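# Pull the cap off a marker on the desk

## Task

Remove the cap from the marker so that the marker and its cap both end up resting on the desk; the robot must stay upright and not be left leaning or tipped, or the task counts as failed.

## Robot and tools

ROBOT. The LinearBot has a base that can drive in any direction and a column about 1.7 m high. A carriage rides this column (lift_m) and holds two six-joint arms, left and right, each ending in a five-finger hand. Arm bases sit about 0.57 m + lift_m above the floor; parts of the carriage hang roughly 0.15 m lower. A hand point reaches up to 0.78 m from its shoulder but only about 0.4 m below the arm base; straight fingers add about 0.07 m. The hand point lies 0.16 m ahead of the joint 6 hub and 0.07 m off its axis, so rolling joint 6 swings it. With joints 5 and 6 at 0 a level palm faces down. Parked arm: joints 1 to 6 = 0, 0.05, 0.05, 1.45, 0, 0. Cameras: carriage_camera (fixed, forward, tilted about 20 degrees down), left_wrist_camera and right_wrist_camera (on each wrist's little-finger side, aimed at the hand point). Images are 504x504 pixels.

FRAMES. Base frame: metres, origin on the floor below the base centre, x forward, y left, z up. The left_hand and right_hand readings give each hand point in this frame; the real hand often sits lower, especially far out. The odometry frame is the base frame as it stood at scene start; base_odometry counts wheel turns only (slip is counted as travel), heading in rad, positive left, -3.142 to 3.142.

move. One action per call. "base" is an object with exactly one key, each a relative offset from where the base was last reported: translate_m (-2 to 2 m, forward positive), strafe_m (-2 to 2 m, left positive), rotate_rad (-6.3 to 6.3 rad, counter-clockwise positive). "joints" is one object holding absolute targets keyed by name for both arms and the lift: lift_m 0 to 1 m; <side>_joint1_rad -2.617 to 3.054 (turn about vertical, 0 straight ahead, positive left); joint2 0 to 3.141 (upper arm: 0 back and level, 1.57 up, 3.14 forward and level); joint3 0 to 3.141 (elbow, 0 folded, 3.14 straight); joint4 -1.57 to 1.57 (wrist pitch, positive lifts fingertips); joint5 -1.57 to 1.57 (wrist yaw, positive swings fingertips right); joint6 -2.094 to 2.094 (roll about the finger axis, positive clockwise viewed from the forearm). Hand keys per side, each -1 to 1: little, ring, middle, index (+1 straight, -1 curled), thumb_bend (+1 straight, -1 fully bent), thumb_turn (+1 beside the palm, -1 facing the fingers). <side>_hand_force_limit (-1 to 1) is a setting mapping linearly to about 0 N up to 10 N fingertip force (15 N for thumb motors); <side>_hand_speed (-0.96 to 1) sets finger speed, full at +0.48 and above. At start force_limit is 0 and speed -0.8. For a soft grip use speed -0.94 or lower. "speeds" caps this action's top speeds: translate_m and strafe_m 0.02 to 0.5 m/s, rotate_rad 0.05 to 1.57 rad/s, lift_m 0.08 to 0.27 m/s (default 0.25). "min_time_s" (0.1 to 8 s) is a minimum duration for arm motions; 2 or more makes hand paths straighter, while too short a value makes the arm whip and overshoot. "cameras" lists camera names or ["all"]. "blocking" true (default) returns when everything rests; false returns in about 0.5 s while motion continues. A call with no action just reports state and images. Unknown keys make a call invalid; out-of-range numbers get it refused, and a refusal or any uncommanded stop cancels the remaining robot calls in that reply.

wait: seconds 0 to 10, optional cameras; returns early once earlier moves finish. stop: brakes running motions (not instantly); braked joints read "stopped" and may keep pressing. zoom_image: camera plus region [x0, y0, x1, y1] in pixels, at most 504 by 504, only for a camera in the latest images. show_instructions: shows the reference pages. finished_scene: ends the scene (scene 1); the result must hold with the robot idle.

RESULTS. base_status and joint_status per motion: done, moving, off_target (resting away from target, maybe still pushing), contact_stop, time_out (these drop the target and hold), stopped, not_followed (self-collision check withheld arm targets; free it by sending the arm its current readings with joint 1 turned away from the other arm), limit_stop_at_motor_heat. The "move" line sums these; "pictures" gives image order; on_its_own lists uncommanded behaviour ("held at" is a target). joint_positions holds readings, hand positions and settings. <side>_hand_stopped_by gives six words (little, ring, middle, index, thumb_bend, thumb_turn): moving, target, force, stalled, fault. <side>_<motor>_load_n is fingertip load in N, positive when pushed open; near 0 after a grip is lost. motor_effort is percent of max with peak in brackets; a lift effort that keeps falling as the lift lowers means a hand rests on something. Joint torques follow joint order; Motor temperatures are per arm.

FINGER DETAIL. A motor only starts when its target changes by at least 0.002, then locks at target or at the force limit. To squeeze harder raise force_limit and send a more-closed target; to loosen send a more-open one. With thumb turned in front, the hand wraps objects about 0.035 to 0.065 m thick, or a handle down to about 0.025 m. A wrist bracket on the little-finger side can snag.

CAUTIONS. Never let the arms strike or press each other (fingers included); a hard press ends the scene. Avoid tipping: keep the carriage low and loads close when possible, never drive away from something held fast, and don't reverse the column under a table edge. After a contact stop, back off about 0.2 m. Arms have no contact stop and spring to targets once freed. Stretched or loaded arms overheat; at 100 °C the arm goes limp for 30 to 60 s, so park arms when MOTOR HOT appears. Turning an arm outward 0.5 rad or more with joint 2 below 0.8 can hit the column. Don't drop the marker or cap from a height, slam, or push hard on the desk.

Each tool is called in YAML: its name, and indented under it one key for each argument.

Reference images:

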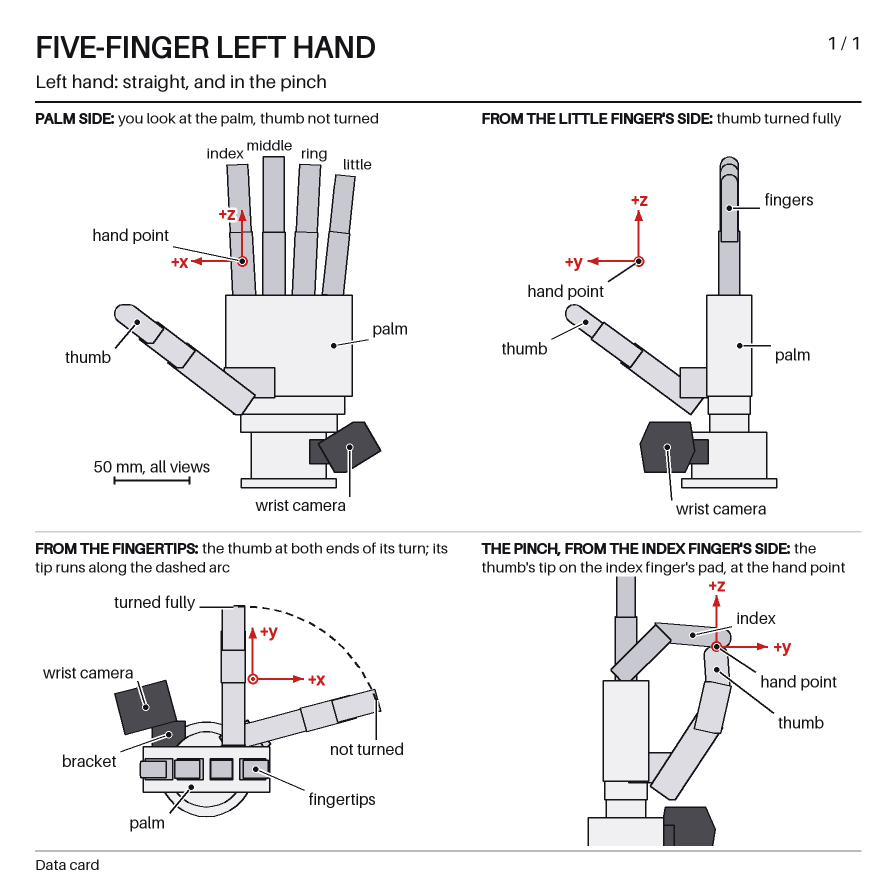

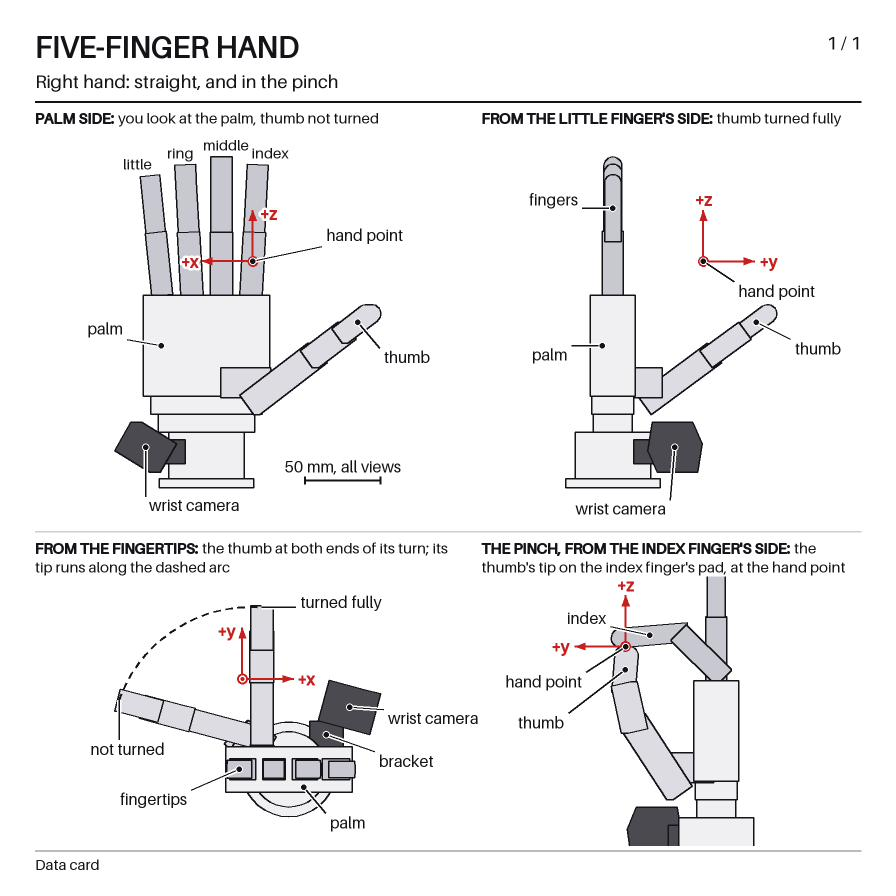

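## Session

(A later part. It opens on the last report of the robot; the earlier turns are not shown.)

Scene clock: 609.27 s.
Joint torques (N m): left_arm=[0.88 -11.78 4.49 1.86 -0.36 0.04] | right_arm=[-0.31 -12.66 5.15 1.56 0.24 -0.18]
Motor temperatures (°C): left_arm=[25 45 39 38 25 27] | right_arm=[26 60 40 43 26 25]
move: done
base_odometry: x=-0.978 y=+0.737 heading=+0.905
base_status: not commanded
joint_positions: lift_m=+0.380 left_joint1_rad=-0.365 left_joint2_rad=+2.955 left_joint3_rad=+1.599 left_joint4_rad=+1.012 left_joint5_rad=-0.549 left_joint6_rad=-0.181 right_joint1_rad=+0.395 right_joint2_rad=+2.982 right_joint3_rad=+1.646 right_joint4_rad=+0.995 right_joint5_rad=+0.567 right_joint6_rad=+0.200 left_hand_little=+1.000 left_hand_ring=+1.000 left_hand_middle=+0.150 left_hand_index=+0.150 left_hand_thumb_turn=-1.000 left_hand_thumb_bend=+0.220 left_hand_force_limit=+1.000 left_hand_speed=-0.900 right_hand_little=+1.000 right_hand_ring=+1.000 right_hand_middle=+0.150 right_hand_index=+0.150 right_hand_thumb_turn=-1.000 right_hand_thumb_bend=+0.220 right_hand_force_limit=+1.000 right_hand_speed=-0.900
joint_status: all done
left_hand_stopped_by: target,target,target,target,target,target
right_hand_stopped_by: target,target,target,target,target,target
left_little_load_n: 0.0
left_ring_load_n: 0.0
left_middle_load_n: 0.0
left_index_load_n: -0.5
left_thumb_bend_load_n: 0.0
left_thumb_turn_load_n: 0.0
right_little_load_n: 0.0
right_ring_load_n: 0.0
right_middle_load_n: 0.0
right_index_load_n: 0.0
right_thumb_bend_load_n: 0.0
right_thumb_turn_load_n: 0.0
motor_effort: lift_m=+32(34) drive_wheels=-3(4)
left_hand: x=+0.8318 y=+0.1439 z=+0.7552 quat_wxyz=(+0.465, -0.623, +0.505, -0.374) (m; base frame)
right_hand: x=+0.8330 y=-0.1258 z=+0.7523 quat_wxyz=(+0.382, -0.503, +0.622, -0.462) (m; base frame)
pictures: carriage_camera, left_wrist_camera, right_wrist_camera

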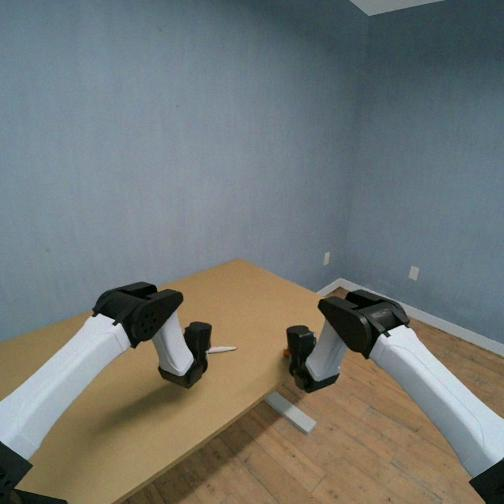

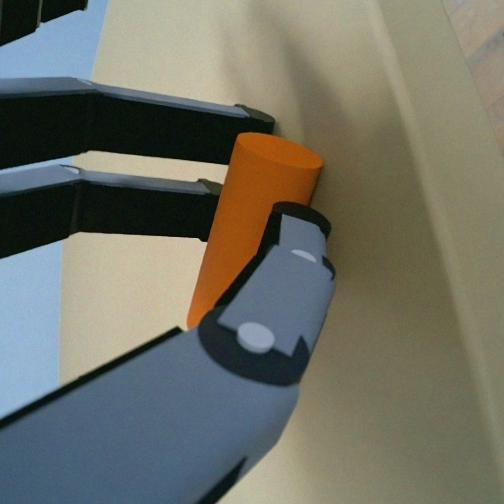

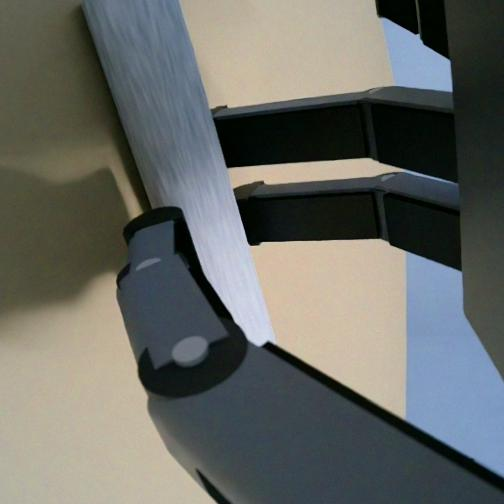

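move:
  joints: {"left_hand_speed": -0.7, "right_hand_speed": -0.7, "left_hand_index": 0.5, "left_hand_middle": 0.5, "right_hand_index": 0.5, "right_hand_middle": 0.5}

move:
  joints: {"lift_m": 0.5}
  speeds: {"lift_m": 0.1}
  cameras: ["all"]

Scene clock: 613.37 s.
Joint torques (N m): left_arm=[0.95 -11.77 4.51 1.85 -0.35 0.05] | right_arm=[-0.14 -12.75 4.89 1.49 0.21 -0.18]
Motor temperatures (°C): left_arm=[25 46 39 38 25 27] | right_arm=[26 59 40 44 26 25]
move: done
base_odometry: x=-0.978 y=+0.737 heading=+0.905
base_status: not commanded
joint_positions: lift_m=+0.380 left_joint1_rad=-0.365 left_joint2_rad=+2.955 left_joint3_rad=+1.599 left_joint4_rad=+1.012 left_joint5_rad=-0.550 left_joint6_rad=-0.181 right_joint1_rad=+0.395 right_joint2_rad=+2.982 right_joint3_rad=+1.646 right_joint4_rad=+0.995 right_joint5_rad=+0.568 right_joint6_rad=+0.199 left_hand_little=+1.000 left_hand_ring=+1.000 left_hand_middle=+0.500 left_hand_index=+0.500 left_hand_thumb_turn=-1.000 left_hand_thumb_bend=+0.220 left_hand_force_limit=+1.000 left_hand_speed=-0.700 right_hand_little=+1.000 right_hand_ring=+1.000 right_hand_middle=+0.500 right_hand_index=+0.500 right_hand_thumb_turn=-1.000 right_hand_thumb_bend=+0.220 right_hand_force_limit=+1.000 right_hand_speed=-0.700
joint_status: all done
left_hand_stopped_by: target,target,target,target,target,target
right_hand_stopped_by: target,target,target,target,target,target
left_little_load_n: 0.0
left_ring_load_n: 0.0
left_middle_load_n: 0.0
left_index_load_n: 0.0
left_thumb_bend_load_n: 0.0
left_thumb_turn_load_n: 0.0
right_little_load_n: 0.0
right_ring_load_n: 0.0
right_middle_load_n: -0.5
right_index_load_n: 0.0
right_thumb_bend_load_n: 0.0
right_thumb_turn_load_n: 0.0
motor_effort: lift_m=+34(34) drive_wheels=-4(4)
left_hand: x=+0.8318 y=+0.1441 z=+0.7552 quat_wxyz=(+0.465, -0.623, +0.505, -0.374) (m; base frame)
right_hand: x=+0.8330 y=-0.1260 z=+0.7522 quat_wxyz=(+0.382, -0.503, +0.622, -0.462) (m; base frame)
pictures: none

Scene clock: 614.93 s.
Joint torques (N m): left_arm=[0.9 -12.41 4.38 1.91 -0.34 0.04] | right_arm=[-0.27 -13.61 4.96 1.59 0.21 -0.11]
Motor temperatures (°C): left_arm=[25 46 38 38 25 27] | right_arm=[26 59 40 43 26 25]
move: done
base_odometry: x=-0.978 y=+0.737 heading=+0.905
base_status: not commanded
joint_positions: lift_m=+0.500 left_joint1_rad=-0.365 left_joint2_rad=+2.963 left_joint3_rad=+1.599 left_joint4_rad=+1.007 left_joint5_rad=-0.552 left_joint6_rad=-0.181 right_joint1_rad=+0.395 right_joint2_rad=+2.992 right_joint3_rad=+1.646 right_joint4_rad=+0.988 right_joint5_rad=+0.569 right_joint6_rad=+0.199 left_hand_little=+1.000 left_hand_ring=+1.000 left_hand_middle=+0.500 left_hand_index=+0.500 left_hand_thumb_turn=-1.000 left_hand_thumb_bend=+0.220 left_hand_force_limit=+1.000 left_hand_speed=-0.700 right_hand_little=+1.000 right_hand_ring=+1.000 right_hand_middle=+0.500 right_hand_index=+0.500 right_hand_thumb_turn=-1.000 right_hand_thumb_bend=+0.220 right_hand_force_limit=+1.000 right_hand_speed=-0.700
joint_status: all done
left_hand_stopped_by: target,target,target,target,target,target
right_hand_stopped_by: target,target,target,target,target,target
left_little_load_n: 0.0
left_ring_load_n: 0.0
left_middle_load_n: 0.0
left_index_load_n: 0.0
left_thumb_bend_load_n: 0.0
left_thumb_turn_load_n: 0.0
right_little_load_n: 0.0
right_ring_load_n: 0.0
right_middle_load_n: 0.0
right_index_load_n: -0.5
right_thumb_bend_load_n: 0.0
right_thumb_turn_load_n: 0.0
motor_effort: lift_m=+34(43) drive_wheels=-4(4)
left_hand: x=+0.8287 y=+0.1455 z=+0.8692 quat_wxyz=(+0.464, -0.625, +0.509, -0.369) (m; base frame)
right_hand: x=+0.8289 y=-0.1280 z=+0.8641 quat_wxyz=(+0.375, -0.508, +0.624, -0.460) (m; base frame)
pictures: carriage_camera, left_wrist_camera, right_wrist_camera

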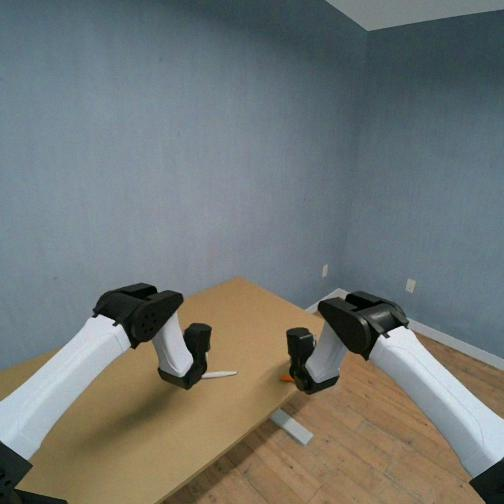

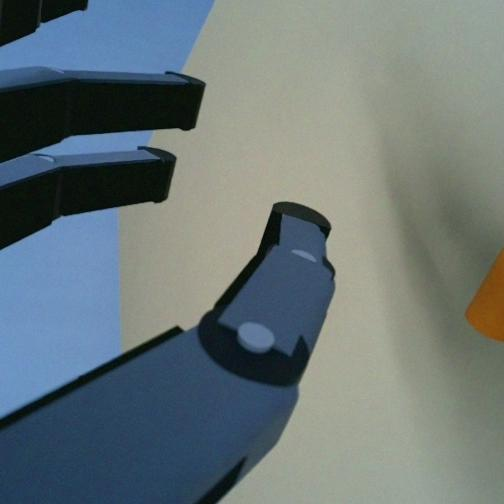

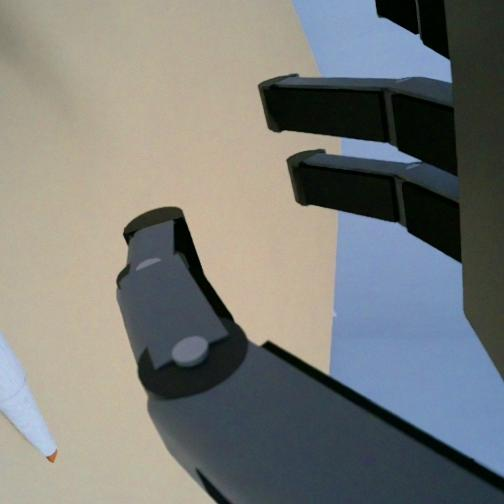

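wait:
  seconds: 1
  cameras: ["carriage_camera"]

zoom_image:
  camera: "carriage_camera"
  region: [180, 330, 320, 430]

Scene clock: 618.10 s.
Joint torques (N m): left_arm=[0.91 -12.41 4.46 1.9 -0.33 0.03] | right_arm=[-0.17 -13.67 5.09 1.61 0.29 -0.11]
Motor temperatures (°C): left_arm=[25 45 38 38 25 27] | right_arm=[26 59 40 43 26 25]
base_odometry: x=-0.978 y=+0.737 heading=+0.905
base_status: not commanded
joint_positions: lift_m=+0.500 left_joint1_rad=-0.365 left_joint2_rad=+2.963 left_joint3_rad=+1.599 left_joint4_rad=+1.007 left_joint5_rad=-0.552 left_joint6_rad=-0.181 right_joint1_rad=+0.395 right_joint2_rad=+2.992 right_joint3_rad=+1.646 right_joint4_rad=+0.988 right_joint5_rad=+0.569 right_joint6_rad=+0.199 left_hand_little=+1.000 left_hand_ring=+1.000 left_hand_middle=+0.500 left_hand_index=+0.500 left_hand_thumb_turn=-1.000 left_hand_thumb_bend=+0.220 left_hand_force_limit=+1.000 left_hand_speed=-0.700 right_hand_little=+1.000 right_hand_ring=+1.000 right_hand_middle=+0.500 right_hand_index=+0.500 right_hand_thumb_turn=-1.000 right_hand_thumb_bend=+0.220 right_hand_force_limit=+1.000 right_hand_speed=-0.700
joint_status: all done
left_hand_stopped_by: target,target,target,target,target,target
right_hand_stopped_by: target,target,target,target,target,target
left_little_load_n: 0.0
left_ring_load_n: 0.0
left_middle_load_n: 0.0
left_index_load_n: -0.5
left_thumb_bend_load_n: 0.0
left_thumb_turn_load_n: 0.0
right_little_load_n: -0.5
right_ring_load_n: 0.0
right_middle_load_n: 0.0
right_index_load_n: -0.5
right_thumb_bend_load_n: 0.0
right_thumb_turn_load_n: 0.0
motor_effort: lift_m=+35(43) drive_wheels=-3(4)
left_hand: x=+0.8287 y=+0.1455 z=+0.8692 quat_wxyz=(+0.464, -0.625, +0.509, -0.369) (m; base frame)
right_hand: x=+0.8289 y=-0.1280 z=+0.8641 quat_wxyz=(+0.375, -0.508, +0.624, -0.460) (m; base frame)
wait: 1.00 s; at rest from the start
pictures: carriage_camera

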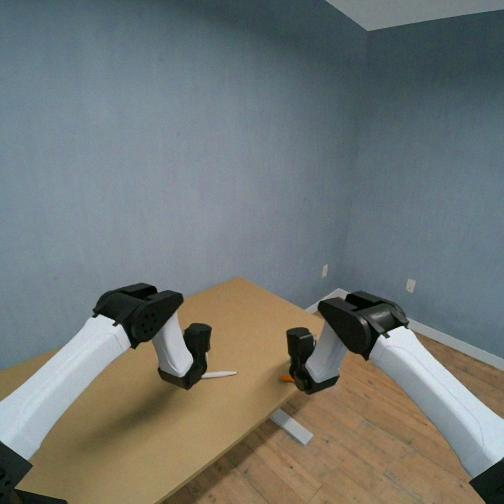

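Scaled by 3.600 from the camera's 504x504 image, which has a finer 720x720 frame.

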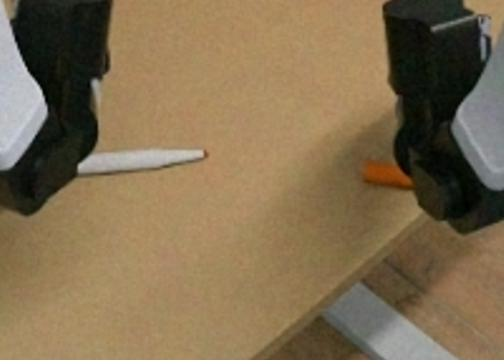

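Both parts are at rest on the desk, and the hands are clear of them.

finished_scene:

The scene is finished: the task was done.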